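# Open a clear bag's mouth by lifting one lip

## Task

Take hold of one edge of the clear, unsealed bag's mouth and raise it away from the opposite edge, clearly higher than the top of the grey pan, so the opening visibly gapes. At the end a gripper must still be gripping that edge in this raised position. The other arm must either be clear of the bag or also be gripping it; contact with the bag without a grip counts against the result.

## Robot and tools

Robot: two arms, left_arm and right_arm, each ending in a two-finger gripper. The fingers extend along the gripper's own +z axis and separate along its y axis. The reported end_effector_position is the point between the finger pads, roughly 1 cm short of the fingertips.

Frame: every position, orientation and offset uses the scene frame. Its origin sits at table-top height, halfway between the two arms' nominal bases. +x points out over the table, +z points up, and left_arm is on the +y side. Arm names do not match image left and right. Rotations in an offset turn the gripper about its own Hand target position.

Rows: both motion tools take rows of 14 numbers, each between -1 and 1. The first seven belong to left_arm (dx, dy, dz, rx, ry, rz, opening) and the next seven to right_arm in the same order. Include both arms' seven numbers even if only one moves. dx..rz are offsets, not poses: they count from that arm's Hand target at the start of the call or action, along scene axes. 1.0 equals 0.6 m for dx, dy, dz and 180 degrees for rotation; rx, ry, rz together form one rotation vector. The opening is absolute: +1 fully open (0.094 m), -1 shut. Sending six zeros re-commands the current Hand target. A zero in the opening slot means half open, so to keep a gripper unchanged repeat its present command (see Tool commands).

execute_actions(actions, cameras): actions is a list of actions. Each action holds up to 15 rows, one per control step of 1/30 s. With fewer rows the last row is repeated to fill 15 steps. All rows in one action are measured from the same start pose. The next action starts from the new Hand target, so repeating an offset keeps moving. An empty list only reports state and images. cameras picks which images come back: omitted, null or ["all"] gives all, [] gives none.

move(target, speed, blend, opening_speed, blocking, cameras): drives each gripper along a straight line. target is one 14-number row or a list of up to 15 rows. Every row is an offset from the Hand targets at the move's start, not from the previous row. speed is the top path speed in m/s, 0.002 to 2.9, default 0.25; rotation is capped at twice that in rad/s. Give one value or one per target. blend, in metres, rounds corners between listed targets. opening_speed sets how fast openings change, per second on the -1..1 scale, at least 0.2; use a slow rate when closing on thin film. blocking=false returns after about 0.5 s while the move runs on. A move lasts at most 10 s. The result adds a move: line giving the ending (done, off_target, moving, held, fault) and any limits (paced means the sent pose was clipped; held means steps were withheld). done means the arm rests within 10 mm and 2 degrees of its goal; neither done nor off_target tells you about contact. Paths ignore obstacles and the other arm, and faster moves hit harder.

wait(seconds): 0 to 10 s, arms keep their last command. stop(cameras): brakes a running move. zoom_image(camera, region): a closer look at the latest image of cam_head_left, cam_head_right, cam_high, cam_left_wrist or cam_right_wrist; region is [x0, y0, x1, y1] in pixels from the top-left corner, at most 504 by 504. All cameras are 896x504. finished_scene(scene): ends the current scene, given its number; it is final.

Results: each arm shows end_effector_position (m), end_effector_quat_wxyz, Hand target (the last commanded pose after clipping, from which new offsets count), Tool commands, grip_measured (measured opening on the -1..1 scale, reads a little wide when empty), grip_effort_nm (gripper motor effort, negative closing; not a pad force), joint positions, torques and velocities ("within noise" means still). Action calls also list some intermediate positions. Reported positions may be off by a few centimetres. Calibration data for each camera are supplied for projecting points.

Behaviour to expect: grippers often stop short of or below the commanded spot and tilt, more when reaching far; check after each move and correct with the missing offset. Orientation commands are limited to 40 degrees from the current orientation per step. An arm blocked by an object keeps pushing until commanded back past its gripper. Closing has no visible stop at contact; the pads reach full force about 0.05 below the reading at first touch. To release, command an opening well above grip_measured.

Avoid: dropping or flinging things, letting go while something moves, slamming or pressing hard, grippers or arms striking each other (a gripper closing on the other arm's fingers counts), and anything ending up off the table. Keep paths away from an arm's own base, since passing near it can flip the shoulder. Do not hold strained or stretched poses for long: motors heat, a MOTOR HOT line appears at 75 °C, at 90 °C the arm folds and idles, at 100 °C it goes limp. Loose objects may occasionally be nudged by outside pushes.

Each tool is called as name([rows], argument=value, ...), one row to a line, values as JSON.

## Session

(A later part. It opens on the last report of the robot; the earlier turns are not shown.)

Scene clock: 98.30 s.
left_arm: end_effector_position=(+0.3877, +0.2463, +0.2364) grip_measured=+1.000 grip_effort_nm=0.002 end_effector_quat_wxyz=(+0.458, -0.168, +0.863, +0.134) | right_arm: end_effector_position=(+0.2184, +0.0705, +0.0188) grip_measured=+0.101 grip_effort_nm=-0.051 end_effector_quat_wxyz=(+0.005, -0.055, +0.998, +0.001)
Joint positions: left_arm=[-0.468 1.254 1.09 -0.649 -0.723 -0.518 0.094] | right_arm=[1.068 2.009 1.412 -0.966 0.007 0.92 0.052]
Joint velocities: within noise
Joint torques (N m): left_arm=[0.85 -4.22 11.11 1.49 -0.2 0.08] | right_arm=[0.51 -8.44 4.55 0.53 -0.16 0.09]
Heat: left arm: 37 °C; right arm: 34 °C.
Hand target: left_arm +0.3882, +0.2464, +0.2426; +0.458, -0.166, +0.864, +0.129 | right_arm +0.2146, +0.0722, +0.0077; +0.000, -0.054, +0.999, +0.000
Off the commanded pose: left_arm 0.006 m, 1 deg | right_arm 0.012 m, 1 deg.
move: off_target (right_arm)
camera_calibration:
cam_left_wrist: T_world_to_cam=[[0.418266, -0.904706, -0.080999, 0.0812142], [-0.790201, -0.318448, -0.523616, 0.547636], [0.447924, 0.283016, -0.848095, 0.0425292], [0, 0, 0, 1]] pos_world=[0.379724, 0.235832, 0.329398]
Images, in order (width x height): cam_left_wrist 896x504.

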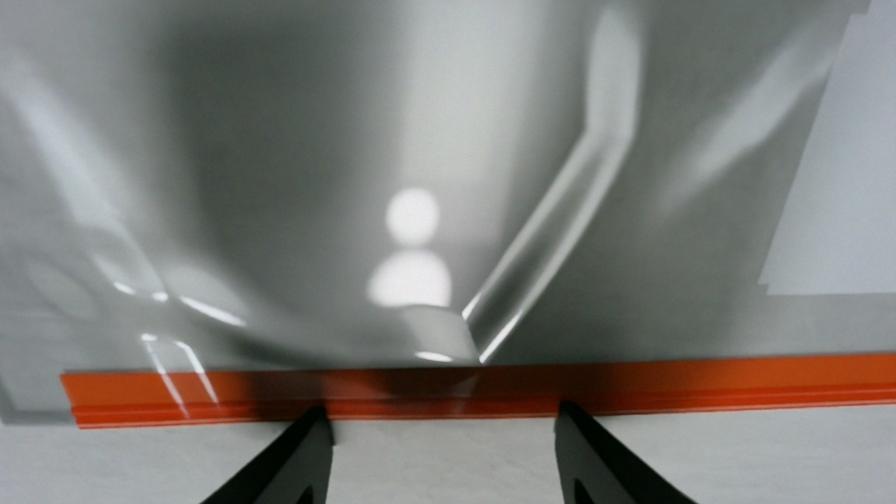

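move(target=[0, 0, 0, 0, 0, 0, 1, 0, 0.0, -0.0083, 0, 0, 0, 0.1], speed=0.05, cameras=["cam_left_wrist"])

zoom_image(camera="cam_left_wrist", region=[240, 330, 640, 450])

Scene clock: 107.20 s.
left_arm: end_effector_position=(+0.3877, +0.2463, +0.2364) grip_measured=+1.000 grip_effort_nm=-0.007 end_effector_quat_wxyz=(+0.458, -0.168, +0.863, +0.134) | right_arm: end_effector_position=(+0.2178, +0.0708, +0.0181) grip_measured=+0.101 grip_effort_nm=-0.051 end_effector_quat_wxyz=(+0.004, -0.055, +0.998, +0.003)
Joint positions: left_arm=[-0.468 1.254 1.09 -0.649 -0.723 -0.518 0.094] | right_arm=[1.068 2.009 1.409 -0.963 0.003 0.921 0.052]
Joint velocities: within noise
Joint torques (N m): left_arm=[0.88 -4.25 11.11 1.49 -0.22 0.07] | right_arm=[0.34 -7.91 3.78 0.63 -0.08 0.08]
Heat: left arm: 38 °C; right arm: 34 °C.
Hand target: left_arm +0.3882, +0.2464, +0.2426; +0.458, -0.166, +0.864, +0.129 | right_arm +0.2146, +0.0722, +0.0027; +0.000, -0.054, +0.999, +0.000
Off the commanded pose: left_arm 0.006 m, 1 deg | right_arm 0.016 m, 0 deg.
move: off_target (right_arm)
camera_calibration:
cam_left_wrist: T_world_to_cam=[[0.418266, -0.904706, -0.080999, 0.0812142], [-0.790201, -0.318448, -0.523616, 0.547636], [0.447924, 0.283016, -0.848095, 0.0425292], [0, 0, 0, 1]] pos_world=[0.379724, 0.235832, 0.329398]
Images, in order (width x height): cam_left_wrist 896x504.

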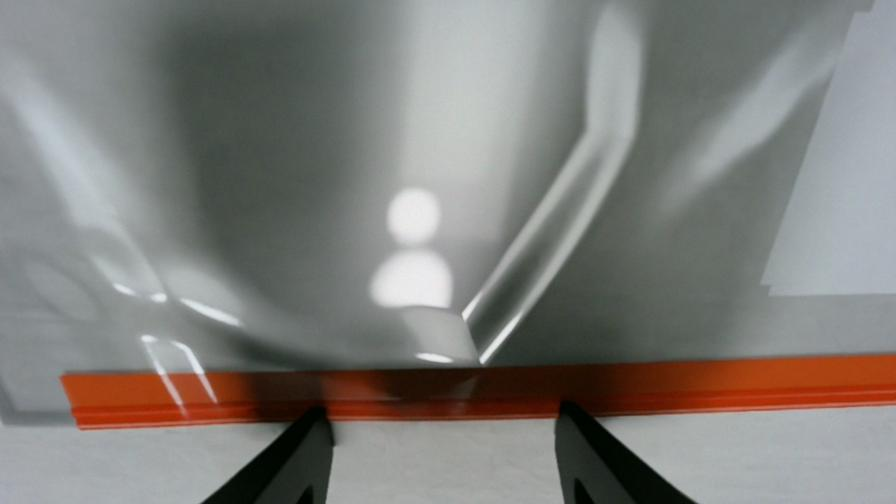

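Scaled by 1.260 from the camera's 896x504 image, which has a finer 1280x720 frame.

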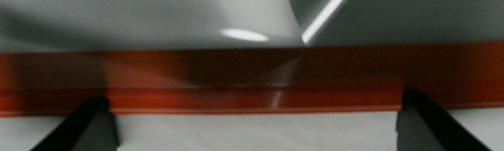

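move(target=[0, 0, 0, 0, 0, 0, 1, 0, 0, 0, 0, 0, 0, -0.4], opening_speed=0.3, cameras=["cam_left_wrist", "cam_high"])

zoom_image(camera="cam_left_wrist", region=[240, 330, 640, 450])

Scene clock: 115.40 s.
left_arm: end_effector_position=(+0.3877, +0.2463, +0.2364) grip_measured=+1.000 grip_effort_nm=-0.002 end_effector_quat_wxyz=(+0.458, -0.168, +0.863, +0.134) | right_arm: end_effector_position=(+0.2195, +0.0776, +0.0183) grip_measured=-0.398 grip_effort_nm=-0.066 end_effector_quat_wxyz=(+0.010, -0.056, +0.998, +0.015)
Joint positions: left_arm=[-0.468 1.254 1.09 -0.649 -0.723 -0.518 0.094] | right_arm=[1.072 2.009 1.409 -0.936 0 0.922 0.028]
Joint velocities: within noise
Joint torques (N m): left_arm=[0.91 -4.29 11.08 1.49 -0.21 0.09] | right_arm=[0.16 -8.01 4 0.42 -0.06 0.07]
Heat: left arm: 38 °C; right arm: 35 °C.
Hand target: left_arm +0.3882, +0.2464, +0.2426; +0.458, -0.166, +0.864, +0.129 | right_arm +0.2147, +0.0722, +0.0027; +0.001, -0.054, +0.999, +0.000
Off the commanded pose: left_arm 0.006 m, 1 deg | right_arm 0.017 m, 2 deg.
move: off_target (right_arm)
camera_calibration:
cam_left_wrist: T_world_to_cam=[[0.418266, -0.904706, -0.080999, 0.0812142], [-0.790201, -0.318448, -0.523616, 0.547636], [0.447924, 0.283016, -0.848095, 0.0425292], [0, 0, 0, 1]] pos_world=[0.379724, 0.235832, 0.329398]
Images, in order (width x height): cam_high 896x504, cam_left_wrist 896x504.

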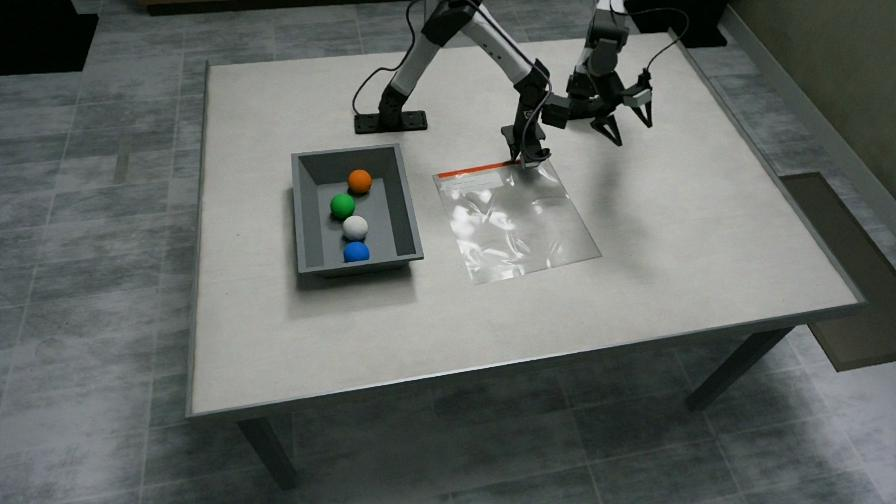

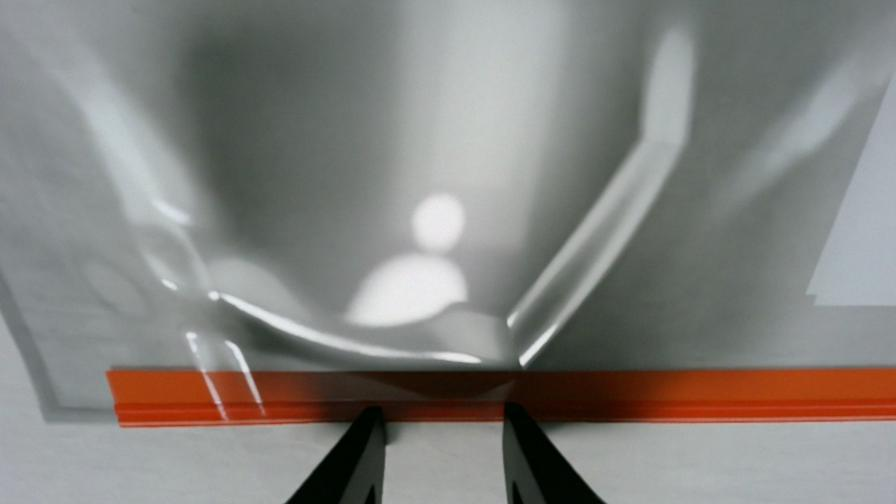

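Scaled by 1.260 from the camera's 896x504 image, which has a finer 1280x720 frame.

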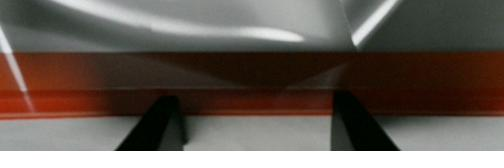

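move(target=[0, 0, 0, 0, 0, 0, 1, 0, 0, 0, 0, 0, 0, -0.75], opening_speed=0.3, cameras=["cam_left_wrist", "cam_high"])

zoom_image(camera="cam_left_wrist", region=[240, 330, 640, 450])

Scene clock: 122.53 s.
left_arm: end_effector_position=(+0.3877, +0.2463, +0.2364) grip_measured=+1.000 grip_effort_nm=-0.007 end_effector_quat_wxyz=(+0.458, -0.168, +0.863, +0.134) | right_arm: end_effector_position=(+0.2195, +0.0777, +0.0183) grip_measured=-0.748 grip_effort_nm=-0.071 end_effector_quat_wxyz=(+0.010, -0.056, +0.998, +0.015)
Joint positions: left_arm=[-0.468 1.254 1.09 -0.649 -0.723 -0.518 0.094] | right_arm=[1.072 2.009 1.409 -0.935 0 0.922 0.012]
Joint velocities: within noise
Joint torques (N m): left_arm=[0.92 -4.25 11.11 1.49 -0.23 0.09] | right_arm=[0.06 -7.94 3.95 0.44 -0.07 0.09]
Heat: left arm: 39 °C; right arm: 35 °C.
Hand target: left_arm +0.3882, +0.2464, +0.2426; +0.458, -0.166, +0.864, +0.129 | right_arm +0.2147, +0.0722, +0.0027; +0.000, -0.054, +0.999, +0.000
Off the commanded pose: left_arm 0.006 m, 1 deg | right_arm 0.017 m, 2 deg.
move: off_target (right_arm)
camera_calibration:
cam_left_wrist: T_world_to_cam=[[0.418266, -0.904706, -0.080999, 0.0812142], [-0.790201, -0.318448, -0.523616, 0.547636], [0.447924, 0.283016, -0.848095, 0.0425292], [0, 0, 0, 1]] pos_world=[0.379724, 0.235832, 0.329398]
Images, in order (width x height): cam_high 896x504, cam_left_wrist 896x504.

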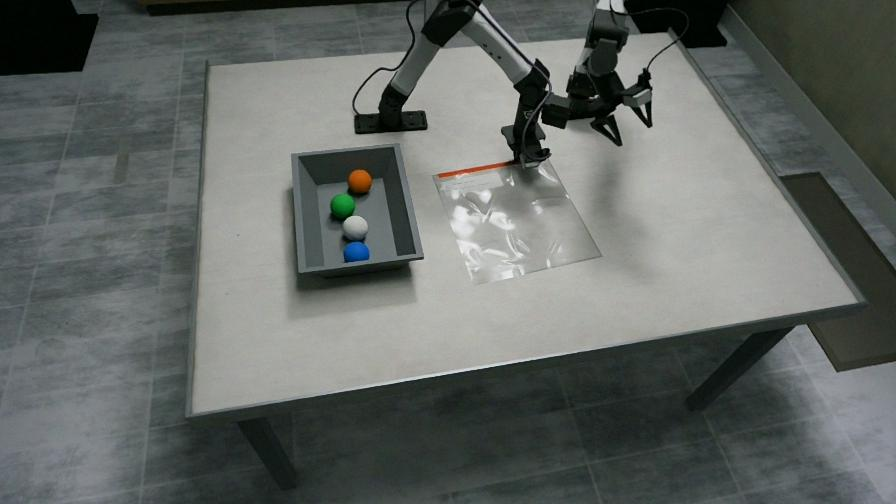

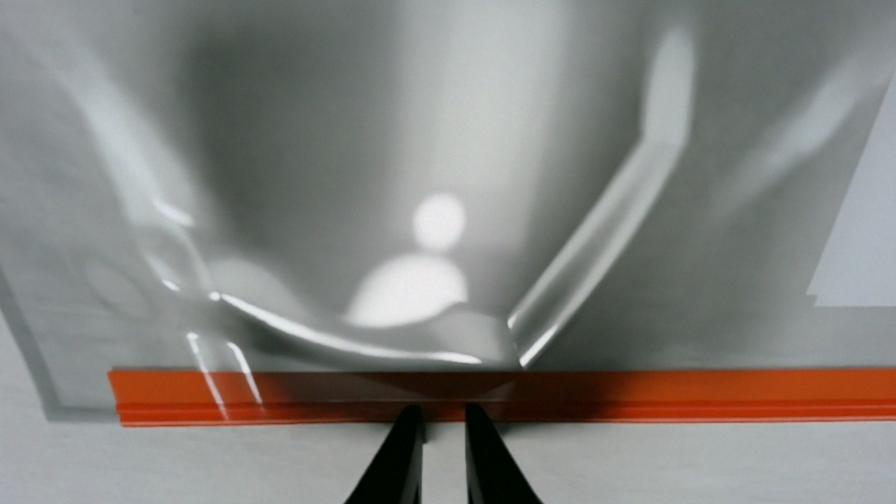

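Scaled by 1.260 from the camera's 896x504 image, which has a finer 1280x720 frame.

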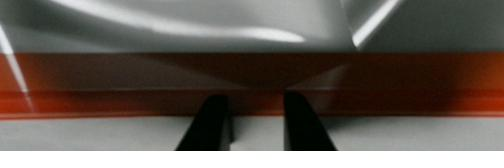

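move([
  [0, 0, 0, 0, 0, 0, 1, 0, 0, 0.035, 0, 0, 0, -0.75],
  [0, 0, 0, 0, 0, 0, 1, 0.0238, -0.0087, 0.035, 0, 0, 0, 0.1],
], speed=0.1, cameras=["cam_left_wrist"])

Scene clock: 132.17 s.
left_arm: end_effector_position=(+0.3877, +0.2463, +0.2364) grip_measured=+1.000 grip_effort_nm=-0.002 end_effector_quat_wxyz=(+0.458, -0.168, +0.863, +0.134) | right_arm: end_effector_position=(+0.2282, +0.0666, +0.0222) grip_measured=+0.099 grip_effort_nm=0.085 end_effector_quat_wxyz=(+0.003, -0.050, +0.999, +0.004)
Joint positions: left_arm=[-0.468 1.254 1.09 -0.649 -0.723 -0.518 0.094] | right_arm=[1.037 2.009 1.427 -0.978 0 0.9 0.052]
Joint velocities: within noise
Joint torques (N m): left_arm=[0.9 -4.21 11.14 1.48 -0.2 0.09] | right_arm=[-0.43 -9.48 7.68 0 -0.08 -0.12]
Heat: left arm: 39 °C; right arm: 35 °C.
Hand target: left_arm +0.3882, +0.2464, +0.2426; +0.458, -0.166, +0.864, +0.129 | right_arm +0.2289, +0.0670, +0.0237; +0.001, -0.054, +0.999, +0.000
Off the commanded pose: left_arm 0.006 m, 1 deg | right_arm 0.002 m, 1 deg.
move: done
camera_calibration:
cam_left_wrist: T_world_to_cam=[[0.418266, -0.904706, -0.080999, 0.0812142], [-0.790201, -0.318448, -0.523616, 0.547636], [0.447924, 0.283016, -0.848095, 0.0425292], [0, 0, 0, 1]] pos_world=[0.379724, 0.235832, 0.329398]
Images, in order (width x height): cam_left_wrist 896x504.

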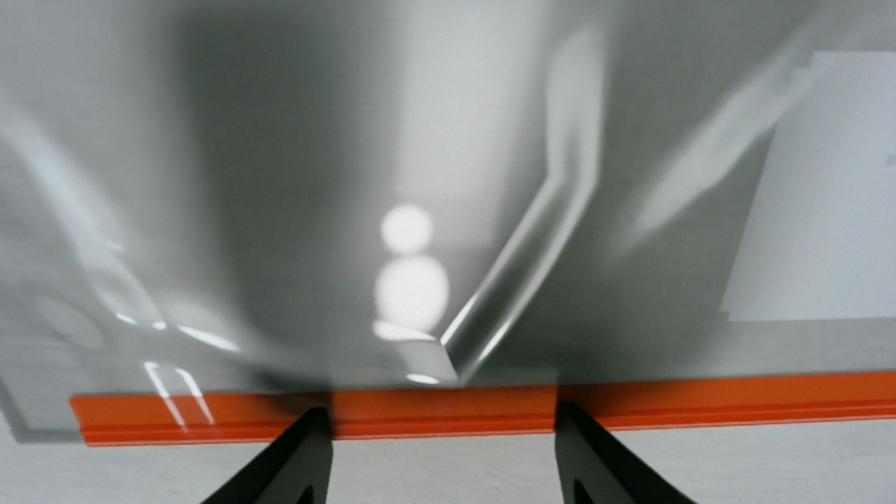

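move(target=[0, 0, 0, 0, 0, 0, 1, 0.008, 0, -0.038, 0, 0, 0, 0.1], speed=0.05, cameras=["cam_left_wrist"])

Scene clock: 136.07 s.
left_arm: end_effector_position=(+0.3877, +0.2463, +0.2364) grip_measured=+1.000 grip_effort_nm=-0.002 end_effector_quat_wxyz=(+0.458, -0.168, +0.863, +0.134) | right_arm: end_effector_position=(+0.2335, +0.0712, +0.0190) grip_measured=+0.099 grip_effort_nm=0.081 end_effector_quat_wxyz=(+0.009, -0.053, +0.998, +0.013)
Joint positions: left_arm=[-0.468 1.254 1.09 -0.649 -0.723 -0.518 0.094] | right_arm=[1.032 2.018 1.426 -0.947 0 0.888 0.052]
Joint velocities: within noise
Joint torques (N m): left_arm=[0.94 -4.22 11.1 1.48 -0.22 0.08] | right_arm=[-0.99 -7.01 4.57 0.5 -0.08 -0.12]
Heat: left arm: 39 °C; right arm: 36 °C.
Hand target: left_arm +0.3882, +0.2464, +0.2426; +0.458, -0.166, +0.864, +0.129 | right_arm +0.2338, +0.0669, +0.0009; +0.000, -0.054, +0.999, +0.000
Off the commanded pose: left_arm 0.006 m, 1 deg | right_arm 0.019 m, 2 deg.
move: off_target (right_arm)
camera_calibration:
cam_left_wrist: T_world_to_cam=[[0.418266, -0.904706, -0.080999, 0.0812142], [-0.790201, -0.318448, -0.523616, 0.547636], [0.447924, 0.283016, -0.848095, 0.0425292], [0, 0, 0, 1]] pos_world=[0.379724, 0.235832, 0.329398]
Images, in order (width x height): cam_left_wrist 896x504.

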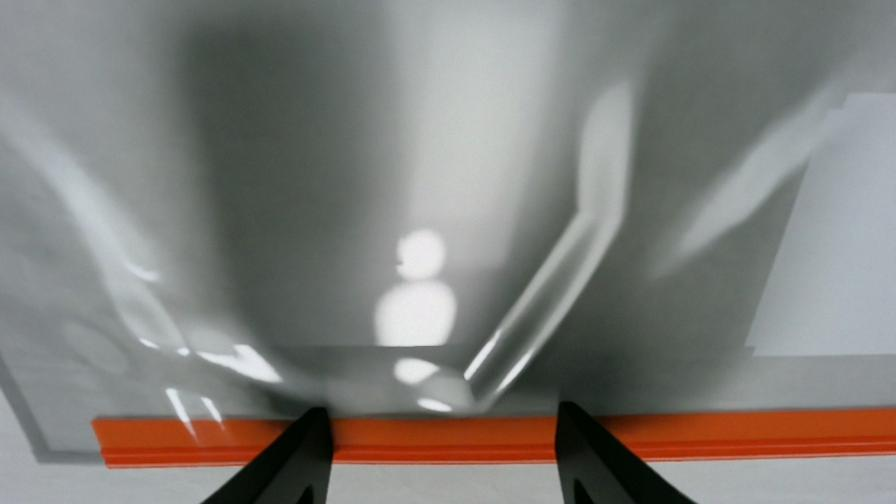

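move(target=[0, 0, 0, 0, 0, 0, 1, 0, 0, 0, 0, 0, 0, -0.3], opening_speed=0.3, cameras=["cam_left_wrist"])

zoom_image(camera="cam_left_wrist", region=[200, 300, 640, 504])

Scene clock: 140.07 s.
left_arm: end_effector_position=(+0.3877, +0.2463, +0.2364) grip_measured=+1.000 grip_effort_nm=-0.007 end_effector_quat_wxyz=(+0.458, -0.168, +0.863, +0.134) | right_arm: end_effector_position=(+0.2343, +0.0726, +0.0188) grip_measured=-0.299 grip_effort_nm=-0.066 end_effector_quat_wxyz=(+0.011, -0.053, +0.998, +0.016)
Joint positions: left_arm=[-0.468 1.254 1.09 -0.649 -0.723 -0.518 0.094] | right_arm=[1.032 2.018 1.425 -0.939 -0.001 0.888 0.033]
Joint velocities: within noise
Joint torques (N m): left_arm=[0.91 -4.23 11.11 1.49 -0.22 0.09] | right_arm=[-0.92 -6.97 4.75 0.45 -0.1 -0.08]
Heat: left arm: 40 °C; right arm: 35 °C.
Hand target: left_arm +0.3882, +0.2464, +0.2426; +0.458, -0.166, +0.864, +0.129 | right_arm +0.2338, +0.0669, +0.0009; +0.000, -0.054, +0.999, +0.000
Off the commanded pose: left_arm 0.006 m, 1 deg | right_arm 0.019 m, 2 deg.
move: off_target (right_arm)
camera_calibration:
cam_left_wrist: T_world_to_cam=[[0.41805, -0.90477, -0.0814027, 0.081312], [-0.790374, -0.318087, -0.523574, 0.547651], [0.447821, 0.283219, -0.848082, 0.0425001], [0, 0, 0, 1]] pos_world=[0.379824, 0.235732, 0.329398]
Images, in order (width x height): cam_left_wrist 896x504.

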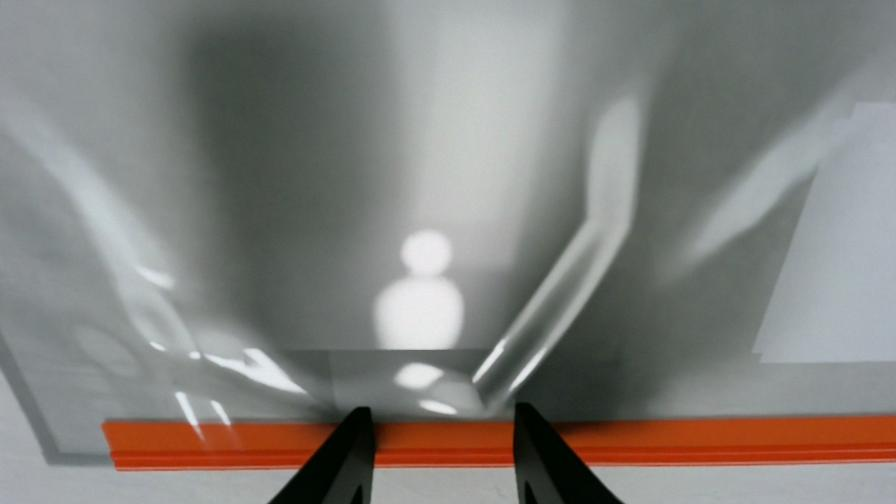

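Scaled by 1.145 from the camera's 896x504 image, which has a finer 1280x720 frame.

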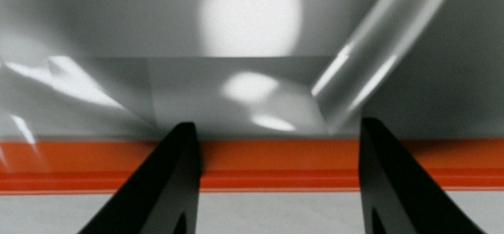

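move(target=[0, 0, 0, 0, 0, 0, 1, 0, 0, -0.02, 0, 0, 0, -0.8], opening_speed=0.3, cameras=["cam_left_wrist"])

zoom_image(camera="cam_left_wrist", region=[200, 300, 640, 504])

Scene clock: 144.47 s.
left_arm: end_effector_position=(+0.3877, +0.2463, +0.2364) grip_measured=+1.000 grip_effort_nm=-0.007 end_effector_quat_wxyz=(+0.458, -0.168, +0.863, +0.134) | right_arm: end_effector_position=(+0.2355, +0.0744, +0.0177) grip_measured=-0.798 grip_effort_nm=-0.076 end_effector_quat_wxyz=(+0.014, -0.053, +0.998, +0.020)
Joint positions: left_arm=[-0.468 1.254 1.09 -0.649 -0.723 -0.518 0.094] | right_arm=[1.032 2.018 1.42 -0.923 -0.001 0.888 0.009]
Joint velocities: within noise
Joint torques (N m): left_arm=[0.92 -4.19 11.15 1.49 -0.22 0.08] | right_arm=[-0.9 -5.67 2.88 0.7 -0.07 -0.09]
Heat: left arm: 40 °C; right arm: 34 °C.
Hand target: left_arm +0.3882, +0.2464, +0.2426; +0.458, -0.166, +0.864, +0.129 | right_arm +0.2338, +0.0670, -0.0111; +0.000, -0.054, +0.999, +0.000
Off the commanded pose: left_arm 0.006 m, 1 deg | right_arm 0.030 m, 3 deg.
move: off_target (right_arm)
camera_calibration:
cam_left_wrist: T_world_to_cam=[[0.41805, -0.90477, -0.0814027, 0.081312], [-0.790374, -0.318087, -0.523574, 0.547651], [0.447821, 0.283219, -0.848082, 0.0425001], [0, 0, 0, 1]] pos_world=[0.379824, 0.235732, 0.329398]
Images, in order (width x height): cam_left_wrist 896x504.

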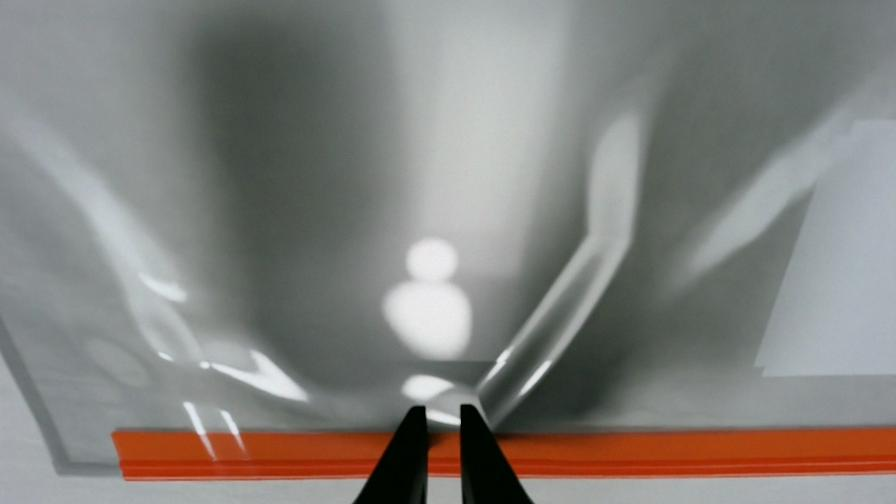

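Scaled by 1.145 from the camera's 896x504 image, which has a finer 1280x720 frame.

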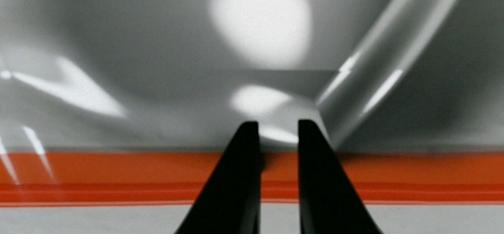

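move(target=[0, 0, 0, 0, 0, 0, 1, 0, 0, 0, 0, 0, 0, -1], opening_speed=0.3, cameras=["cam_left_wrist"])

move(target=[0, 0, 0, 0, 0, 0, 1, 0, 0, 0.06, 0, 0, 0, -1], speed=0.05, cameras=["cam_left_wrist", "cam_high"])

Scene clock: 148.73 s.
left_arm: end_effector_position=(+0.3877, +0.2463, +0.2364) grip_measured=+1.000 grip_effort_nm=-0.007 end_effector_quat_wxyz=(+0.458, -0.168, +0.863, +0.134) | right_arm: end_effector_position=(+0.2360, +0.0752, +0.0178) grip_measured=-0.979 grip_effort_nm=-0.974 end_effector_quat_wxyz=(+0.016, -0.053, +0.998, +0.022)
Joint positions: left_arm=[-0.468 1.254 1.09 -0.649 -0.723 -0.518 0.094] | right_arm=[1.032 2.018 1.42 -0.919 -0.001 0.888 0.001]
Joint velocities: within noise
Joint torques (N m): left_arm=[0.87 -4.25 11.1 1.48 -0.21 0.08] | right_arm=[-0.9 -5.63 3.07 0.67 -0.07 -0.09]
Heat: left arm: 40 °C; right arm: 34 °C.
Hand target: left_arm +0.3882, +0.2464, +0.2426; +0.458, -0.166, +0.864, +0.129 | right_arm +0.2338, +0.0670, -0.0111; +0.000, -0.054, +0.999, +0.000
Off the commanded pose: left_arm 0.006 m, 1 deg | right_arm 0.030 m, 3 deg.
move: off_target (right_arm)
camera_calibration:
cam_left_wrist: T_world_to_cam=[[0.41805, -0.90477, -0.0814027, 0.081312], [-0.790374, -0.318087, -0.523574, 0.547651], [0.447821, 0.283219, -0.848082, 0.0425001], [0, 0, 0, 1]] pos_world=[0.379824, 0.235732, 0.329398]
Images, in order (width x height): cam_left_wrist 896x504.

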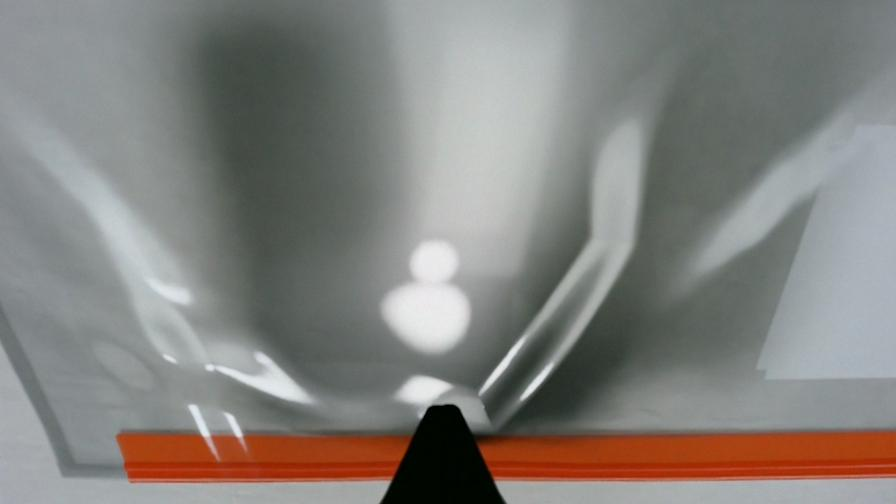

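Scene clock: 150.03 s.
left_arm: end_effector_position=(+0.3877, +0.2463, +0.2364) grip_measured=+1.000 grip_effort_nm=0.002 end_effector_quat_wxyz=(+0.458, -0.168, +0.863, +0.134) | right_arm: end_effector_position=(+0.2313, +0.0680, +0.0231) grip_measured=-0.980 grip_effort_nm=-1.018 end_effector_quat_wxyz=(+0.003, -0.053, +0.999, +0.004)
Joint positions: left_arm=[-0.468 1.254 1.09 -0.649 -0.723 -0.518 0.094] | right_arm=[1.032 2.018 1.444 -0.986 -0.001 0.888 0.001]
Joint velocities: within noise
Joint torques (N m): left_arm=[0.92 -4.22 11.11 1.48 -0.22 0.09] | right_arm=[-0.96 -9.68 7.84 0.04 -0.06 -0.08]
Heat: left arm: 40 °C; right arm: 34 °C.
Hand target: left_arm +0.3882, +0.2464, +0.2426; +0.458, -0.166, +0.864, +0.129 | right_arm +0.2338, +0.0669, +0.0250; +0.000, -0.054, +0.999, +0.000
Off the commanded pose: left_arm 0.006 m, 1 deg | right_arm 0.003 m, 1 deg.
move: done
camera_calibration:
cam_left_wrist: T_world_to_cam=[[0.41805, -0.90477, -0.0814027, 0.081312], [-0.790374, -0.318087, -0.523574, 0.547651], [0.447821, 0.283219, -0.848082, 0.0425001], [0, 0, 0, 1]] pos_world=[0.379824, 0.235732, 0.329398]
Images, in order (width x height): cam_high 896x504, cam_left_wrist 896x504.

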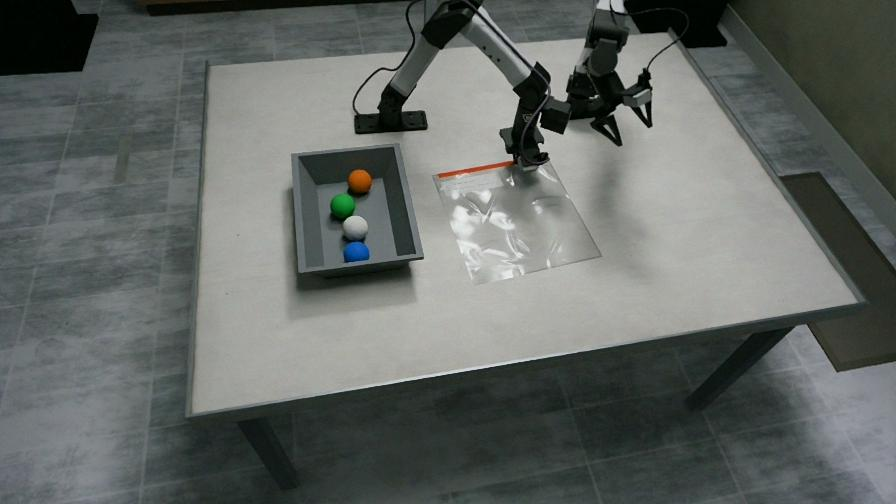

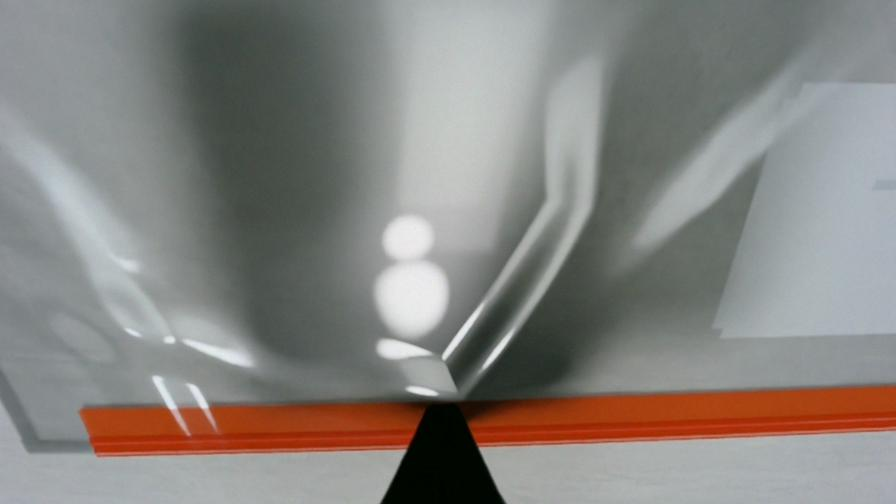

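move([
  [0, 0, 0, 0, 0, 0, 1, 0, 0, 0.17, 0, 0, 0, -1],
  [0, 0, 0, 0, 0, 0, 1, 0, -0.41, 0.3, 0, 0, 0, -0.5],
], blend=0.03, cameras=[])

move(target=[-0.3135, 0.0727, -0.221, -0.098, -0.146, -0.5455, 1, 0, 0, 0, 0, 0, 0, -0.5])

Scene clock: 179.10 s.
left_arm: end_effector_position=(+0.3877, +0.2463, +0.2364) grip_measured=+1.000 grip_effort_nm=0.002 end_effector_quat_wxyz=(+0.458, -0.168, +0.863, +0.134) | right_arm: end_effector_position=(+0.2398, -0.1761, +0.2056) grip_measured=-0.501 grip_effort_nm=0.090 end_effector_quat_wxyz=(+0.055, -0.051, +0.997, +0.015)
Joint positions: left_arm=[-0.468 1.254 1.09 -0.649 -0.723 -0.518 0.094] | right_arm=[0.358 1.33 1.413 -1.539 0.001 0.217 0.023]
Joint velocities: left_arm=[0.046 -0.002 0.007 -0.037 -0.095 -0.022 0] | right_arm=[within noise]
Joint torques (N m): left_arm=[0.85 -4.25 11.12 1.49 -0.21 0.08] | right_arm=[-0.81 -4.62 5.63 0.31 -0.14 -0.11]
Heat: left arm: 41 °C; right arm: 35 °C.
Hand target: left_arm +0.3882, +0.2464, +0.2426; +0.458, -0.166, +0.864, +0.129 | right_arm +0.2337, -0.1790, +0.2050; +0.001, -0.054, +0.999, +0.000
Off the commanded pose: left_arm 0.006 m, 1 deg | right_arm 0.007 m, 6 deg.
joint sent to its limit (right arm) — joint 4 (wrist pitch), lower limit. The joint targets are off in orientation, not in position.
move: off_target (right_arm); target 2's new opening was sent with right_arm's hand 0.007 m and 6 deg from that target
No camera images: "cameras" was empty.

Scene clock: 183.80 s.
left_arm: end_effector_position=(+0.2017, +0.2890, +0.1078) grip_measured=+1.000 grip_effort_nm=-0.002 end_effector_quat_wxyz=(+0.359, +0.349, +0.803, -0.324) | right_arm: end_effector_position=(+0.2398, -0.1761, +0.2056) grip_measured=-0.501 grip_effort_nm=0.085 end_effector_quat_wxyz=(+0.055, -0.052, +0.997, +0.015)
Joint positions: left_arm=[0.917 1.481 0.748 -1.511 0.822 2.074 0.094] | right_arm=[0.358 1.33 1.413 -1.539 0.001 0.216 0.023]
Joint velocities: within noise
Joint torques (N m): left_arm=[-0.47 -2.44 7.27 -1.46 0.17 0.1] | right_arm=[-0.83 -4.64 5.6 0.28 -0.14 -0.11]
Heat: left arm: 41 °C; right arm: 34 °C.
Hand target: left_arm +0.2001, +0.2900, +0.1100; +0.531, +0.454, +0.586, -0.411 | right_arm +0.2337, -0.1790, +0.2050; +0.001, -0.054, +0.999, +0.000
Off the commanded pose: left_arm 0.003 m, 35 deg | right_arm 0.007 m, 6 deg.
joint sent to its limit (left arm) — joint 6 (wrist roll), upper limit. The joint targets are off in orientation, not in position.
joint sent to its limit (right arm) — joint 4 (wrist pitch), lower limit. The joint targets are off in orientation, not in position.
move: off_target (left_arm, right_arm)
camera_calibration:
cam_left_wrist: T_world_to_cam=[[-0.789276, -0.553202, 0.266477, 0.29172], [-0.604226, 0.622443, -0.49747, 0.0347057], [0.109335, -0.553654, -0.825538, 0.312251], [0, 0, 0, 1]] pos_world=[0.217078, 0.312657, 0.197304]
cam_right_wrist: T_world_to_cam=[[0.104744, -0.994409, 0.0133989, -0.204285], [-0.946998, -0.0956177, 0.30668, 0.187599], [-0.303684, -0.0448116, -0.951718, 0.347276], [0, 0, 0, 1]] pos_world=[0.304516, -0.169643, 0.275713]

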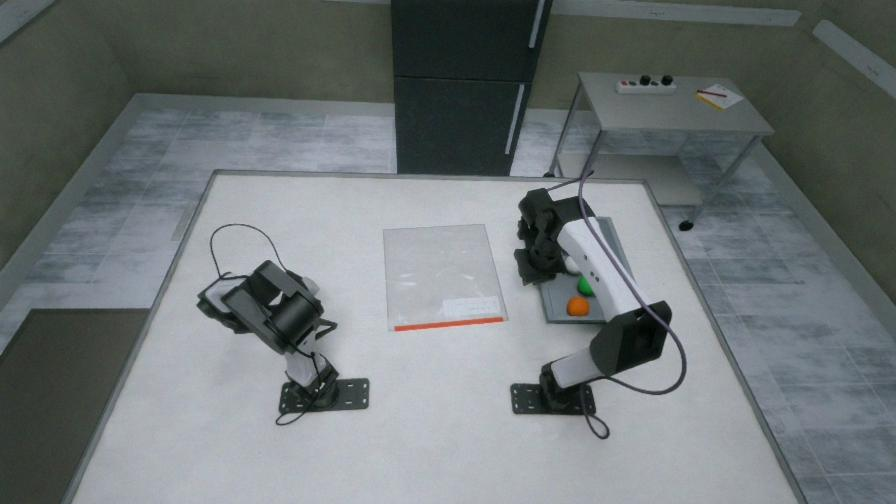

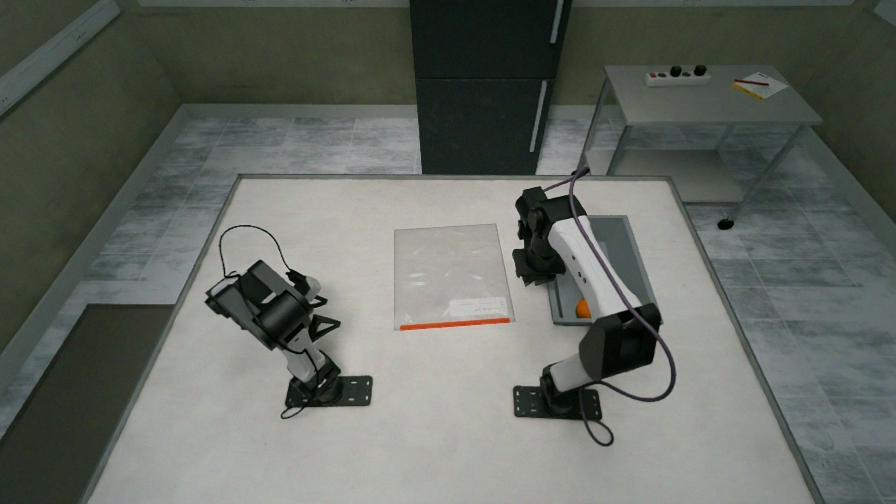

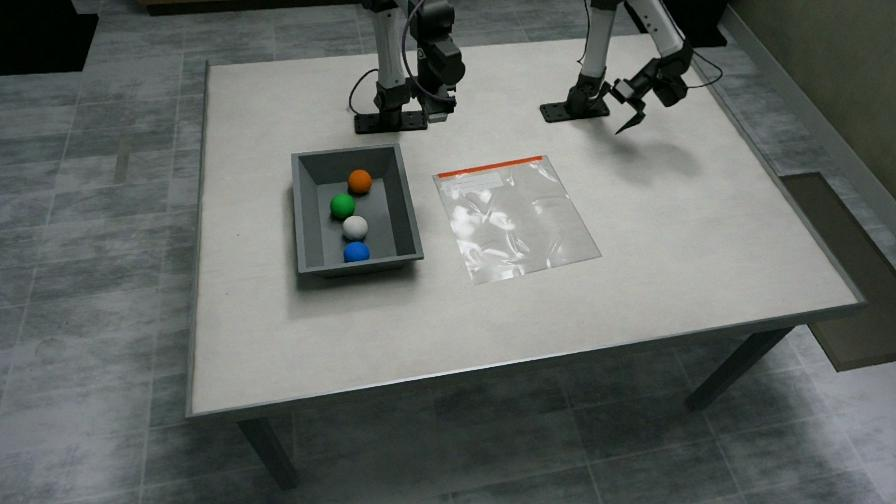

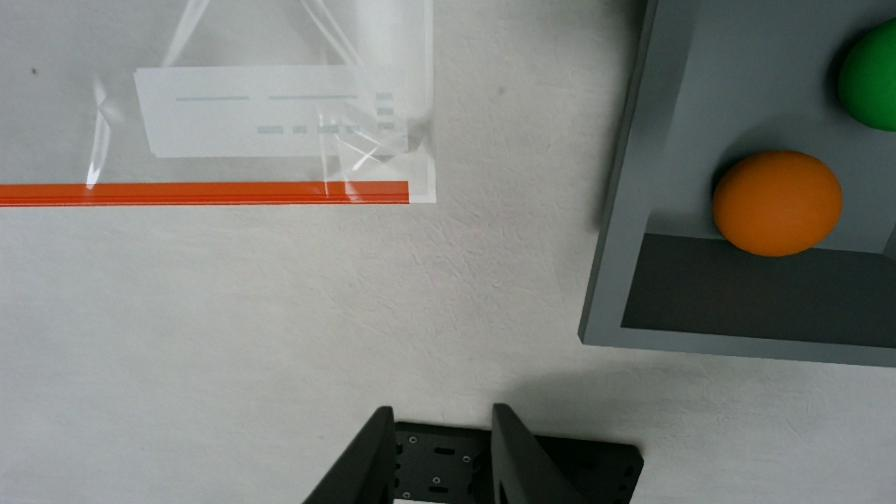

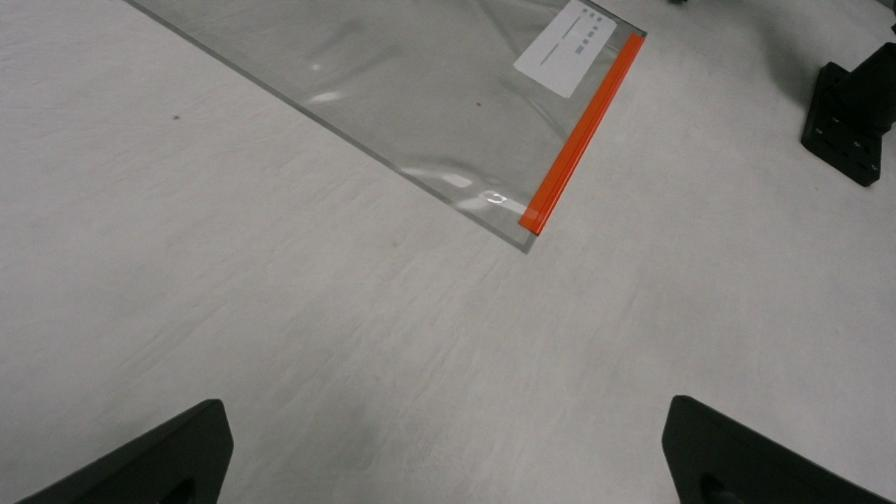

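zoom_image(camera="cam_right_wrist", region=[440, 0, 680, 260])

zoom_image(camera="cam_left_wrist", region=[0, 120, 240, 250])

zoom_image(camera="cam_left_wrist", region=[240, 100, 480, 230])

Scaled by 1.938 from the camera's 896x504 image, which has a finer 1280x720 frame.

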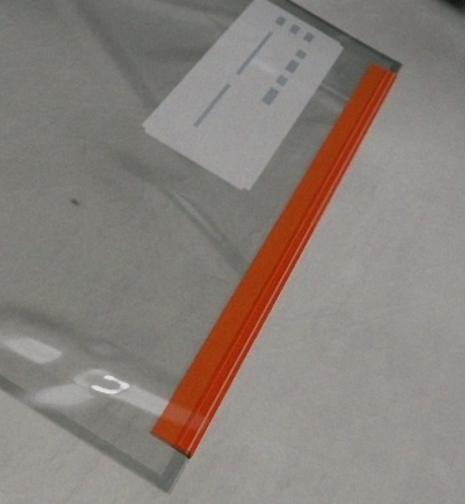

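Scaled by 2.100 from the camera's 896x504 image, which has a finer 1280x720 frame.

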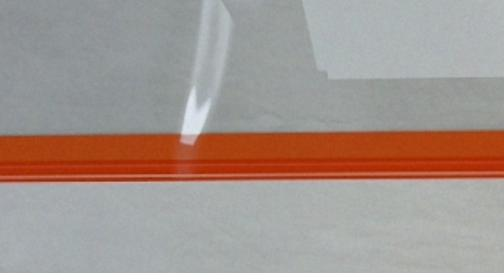

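Scaled by 2.100 from the camera's 896x504 image, which has a finer 1280x720 frame.

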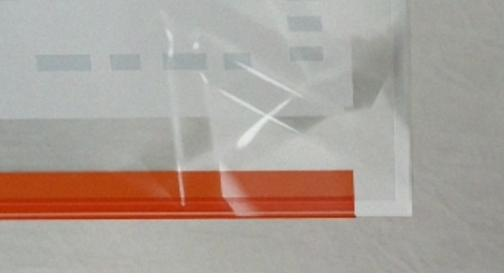

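zoom_image(camera="cam_right_wrist", region=[500, 190, 570, 260])

zoom_image(camera="cam_right_wrist", region=[540, 60, 640, 180])

zoom_image(camera="cam_left_wrist", region=[360, 160, 440, 220])

Scaled by 7.200 from the camera's 896x504 image, which has a finer 1280x720 frame.

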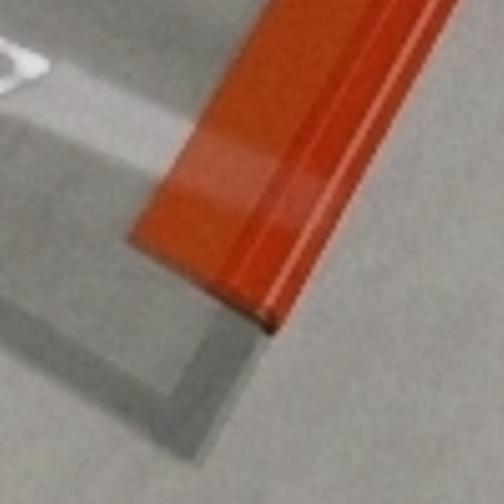

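Scaled by 4.200 from the camera's 896x504 image, which has a finer 1280x720 frame.

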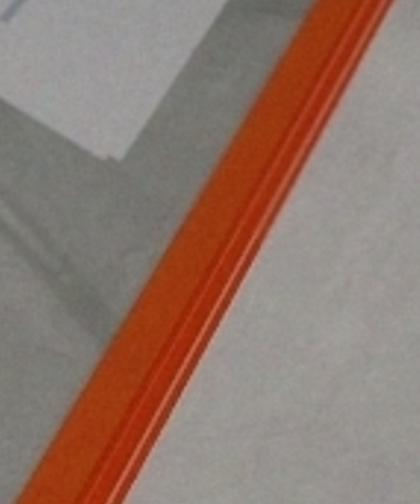

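Scaled by 6.300 from the camera's 896x504 image, which has a finer 1280x720 frame.

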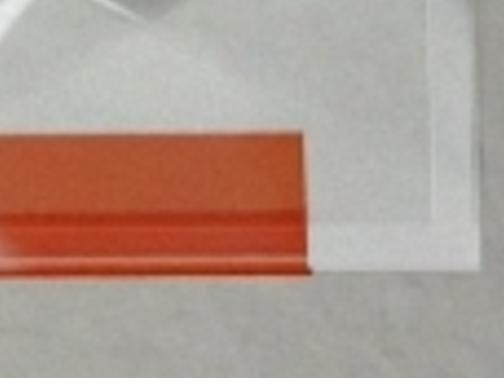

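move([
  [0, 0, 0, 0, 0, 0, 1, 0.0355, 0.29, -0.1, 0, 0, 0.5, -0.04],
  [0, 0, 0, 0, 0, 0, 1, 0.0355, 0.298, -0.242, 0, 0, 0.5, -0.04],
], blend=0.03)

Scene clock: 245.37 s.
left_arm: end_effector_position=(+0.2011, +0.2882, +0.1078) grip_measured=+1.000 grip_effort_nm=-0.002 end_effector_quat_wxyz=(+0.357, +0.350, +0.802, -0.326) | right_arm: end_effector_position=(+0.2548, -0.0042, +0.0652) grip_measured=-0.041 grip_effort_nm=0.085 end_effector_quat_wxyz=(+0.000, +0.739, -0.674, +0.001)
Joint positions: left_arm=[0.914 1.482 0.748 -1.514 0.819 2.074 0.094] | right_arm=[0.854 1.828 1.357 -1.1 0.001 -0.847 0.045]
Joint velocities: within noise
Joint torques (N m): left_arm=[-0.38 -2.33 7.39 -1.43 0.19 0.12] | right_arm=[0.34 -7.39 6.05 0.42 -0.22 -0.09]
Heat: left arm: 38 °C; right arm: 31 °C.
Hand target: left_arm +0.2000, +0.2900, +0.1100; +0.531, +0.453, +0.586, -0.411 | right_arm +0.2549, -0.0003, +0.0597; +0.000, +0.744, -0.668, -0.001
Off the commanded pose: left_arm 0.003 m, 35 deg | right_arm 0.007 m, 1 deg.
joint sent to its limit (left arm) — joint 6 (wrist roll), upper limit. The joint targets are off in orientation, not in position.
move: off_target (left_arm)
camera_calibration:
cam_left_wrist: T_world_to_cam=[[-0.790932, -0.549298, 0.269626, 0.289685], [-0.602973, 0.624633, -0.496243, 0.033821], [0.104168, -0.555071, -0.825254, 0.313388], [0, 0, 0, 1]] pos_world=[0.216869, 0.31195, 0.197301]
cam_right_wrist: T_world_to_cam=[[0.994676, 0.0962416, 0.0368282, -0.256726], [0.0726549, -0.908433, 0.411668, -0.00888312], [0.0730756, -0.4068, -0.91059, 0.125768], [0, 0, 0, 1]] pos_world=[0.246815, 0.0678003, 0.127634]

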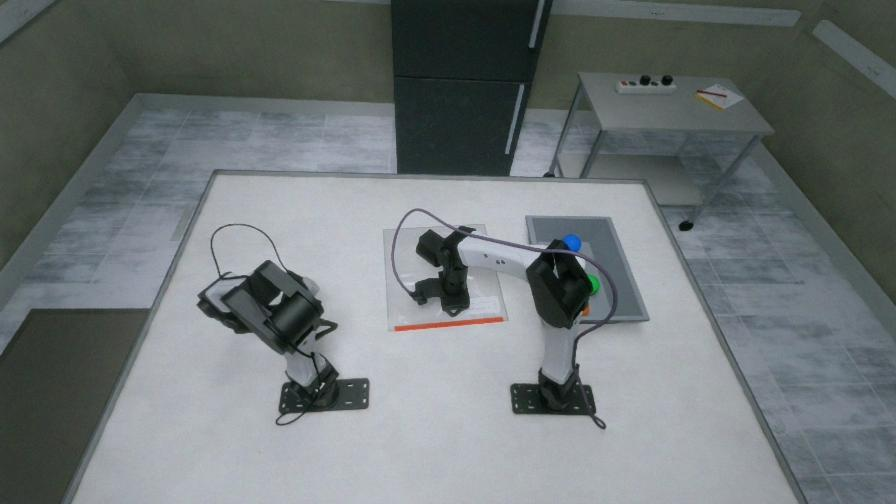

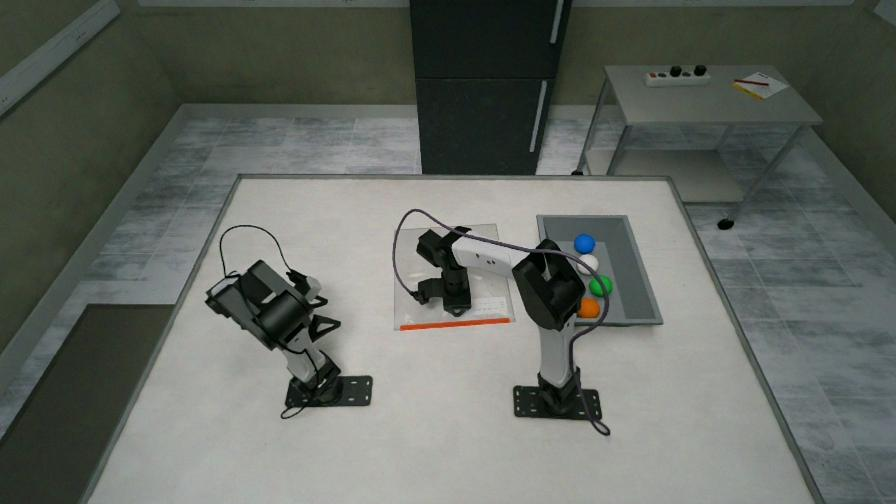

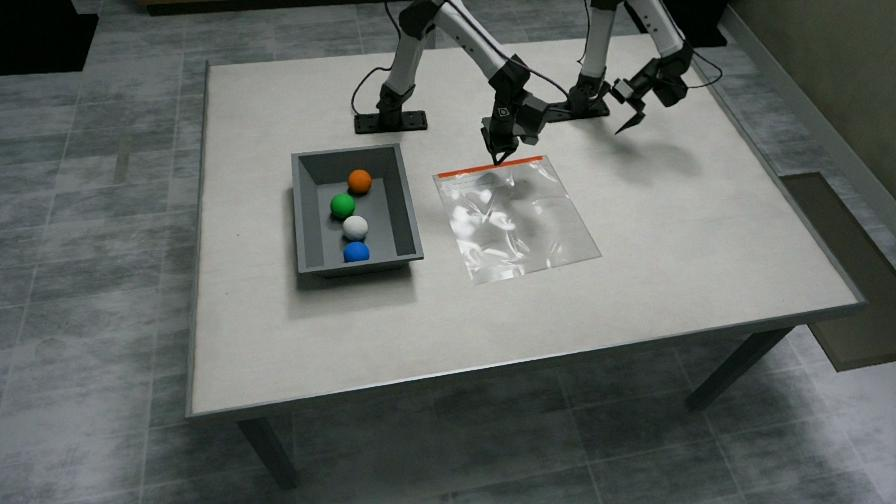

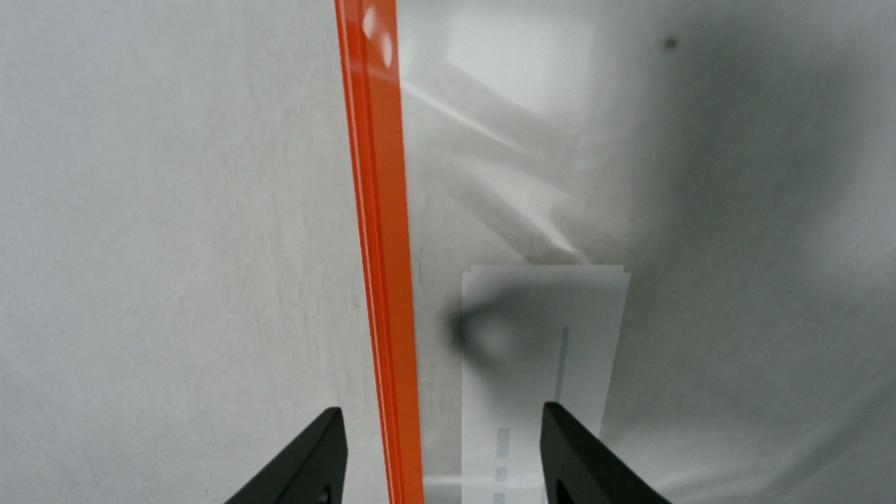

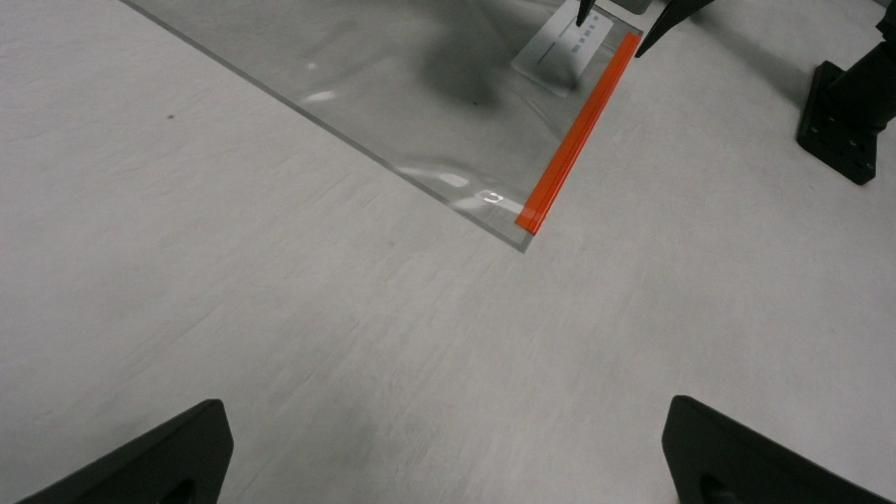

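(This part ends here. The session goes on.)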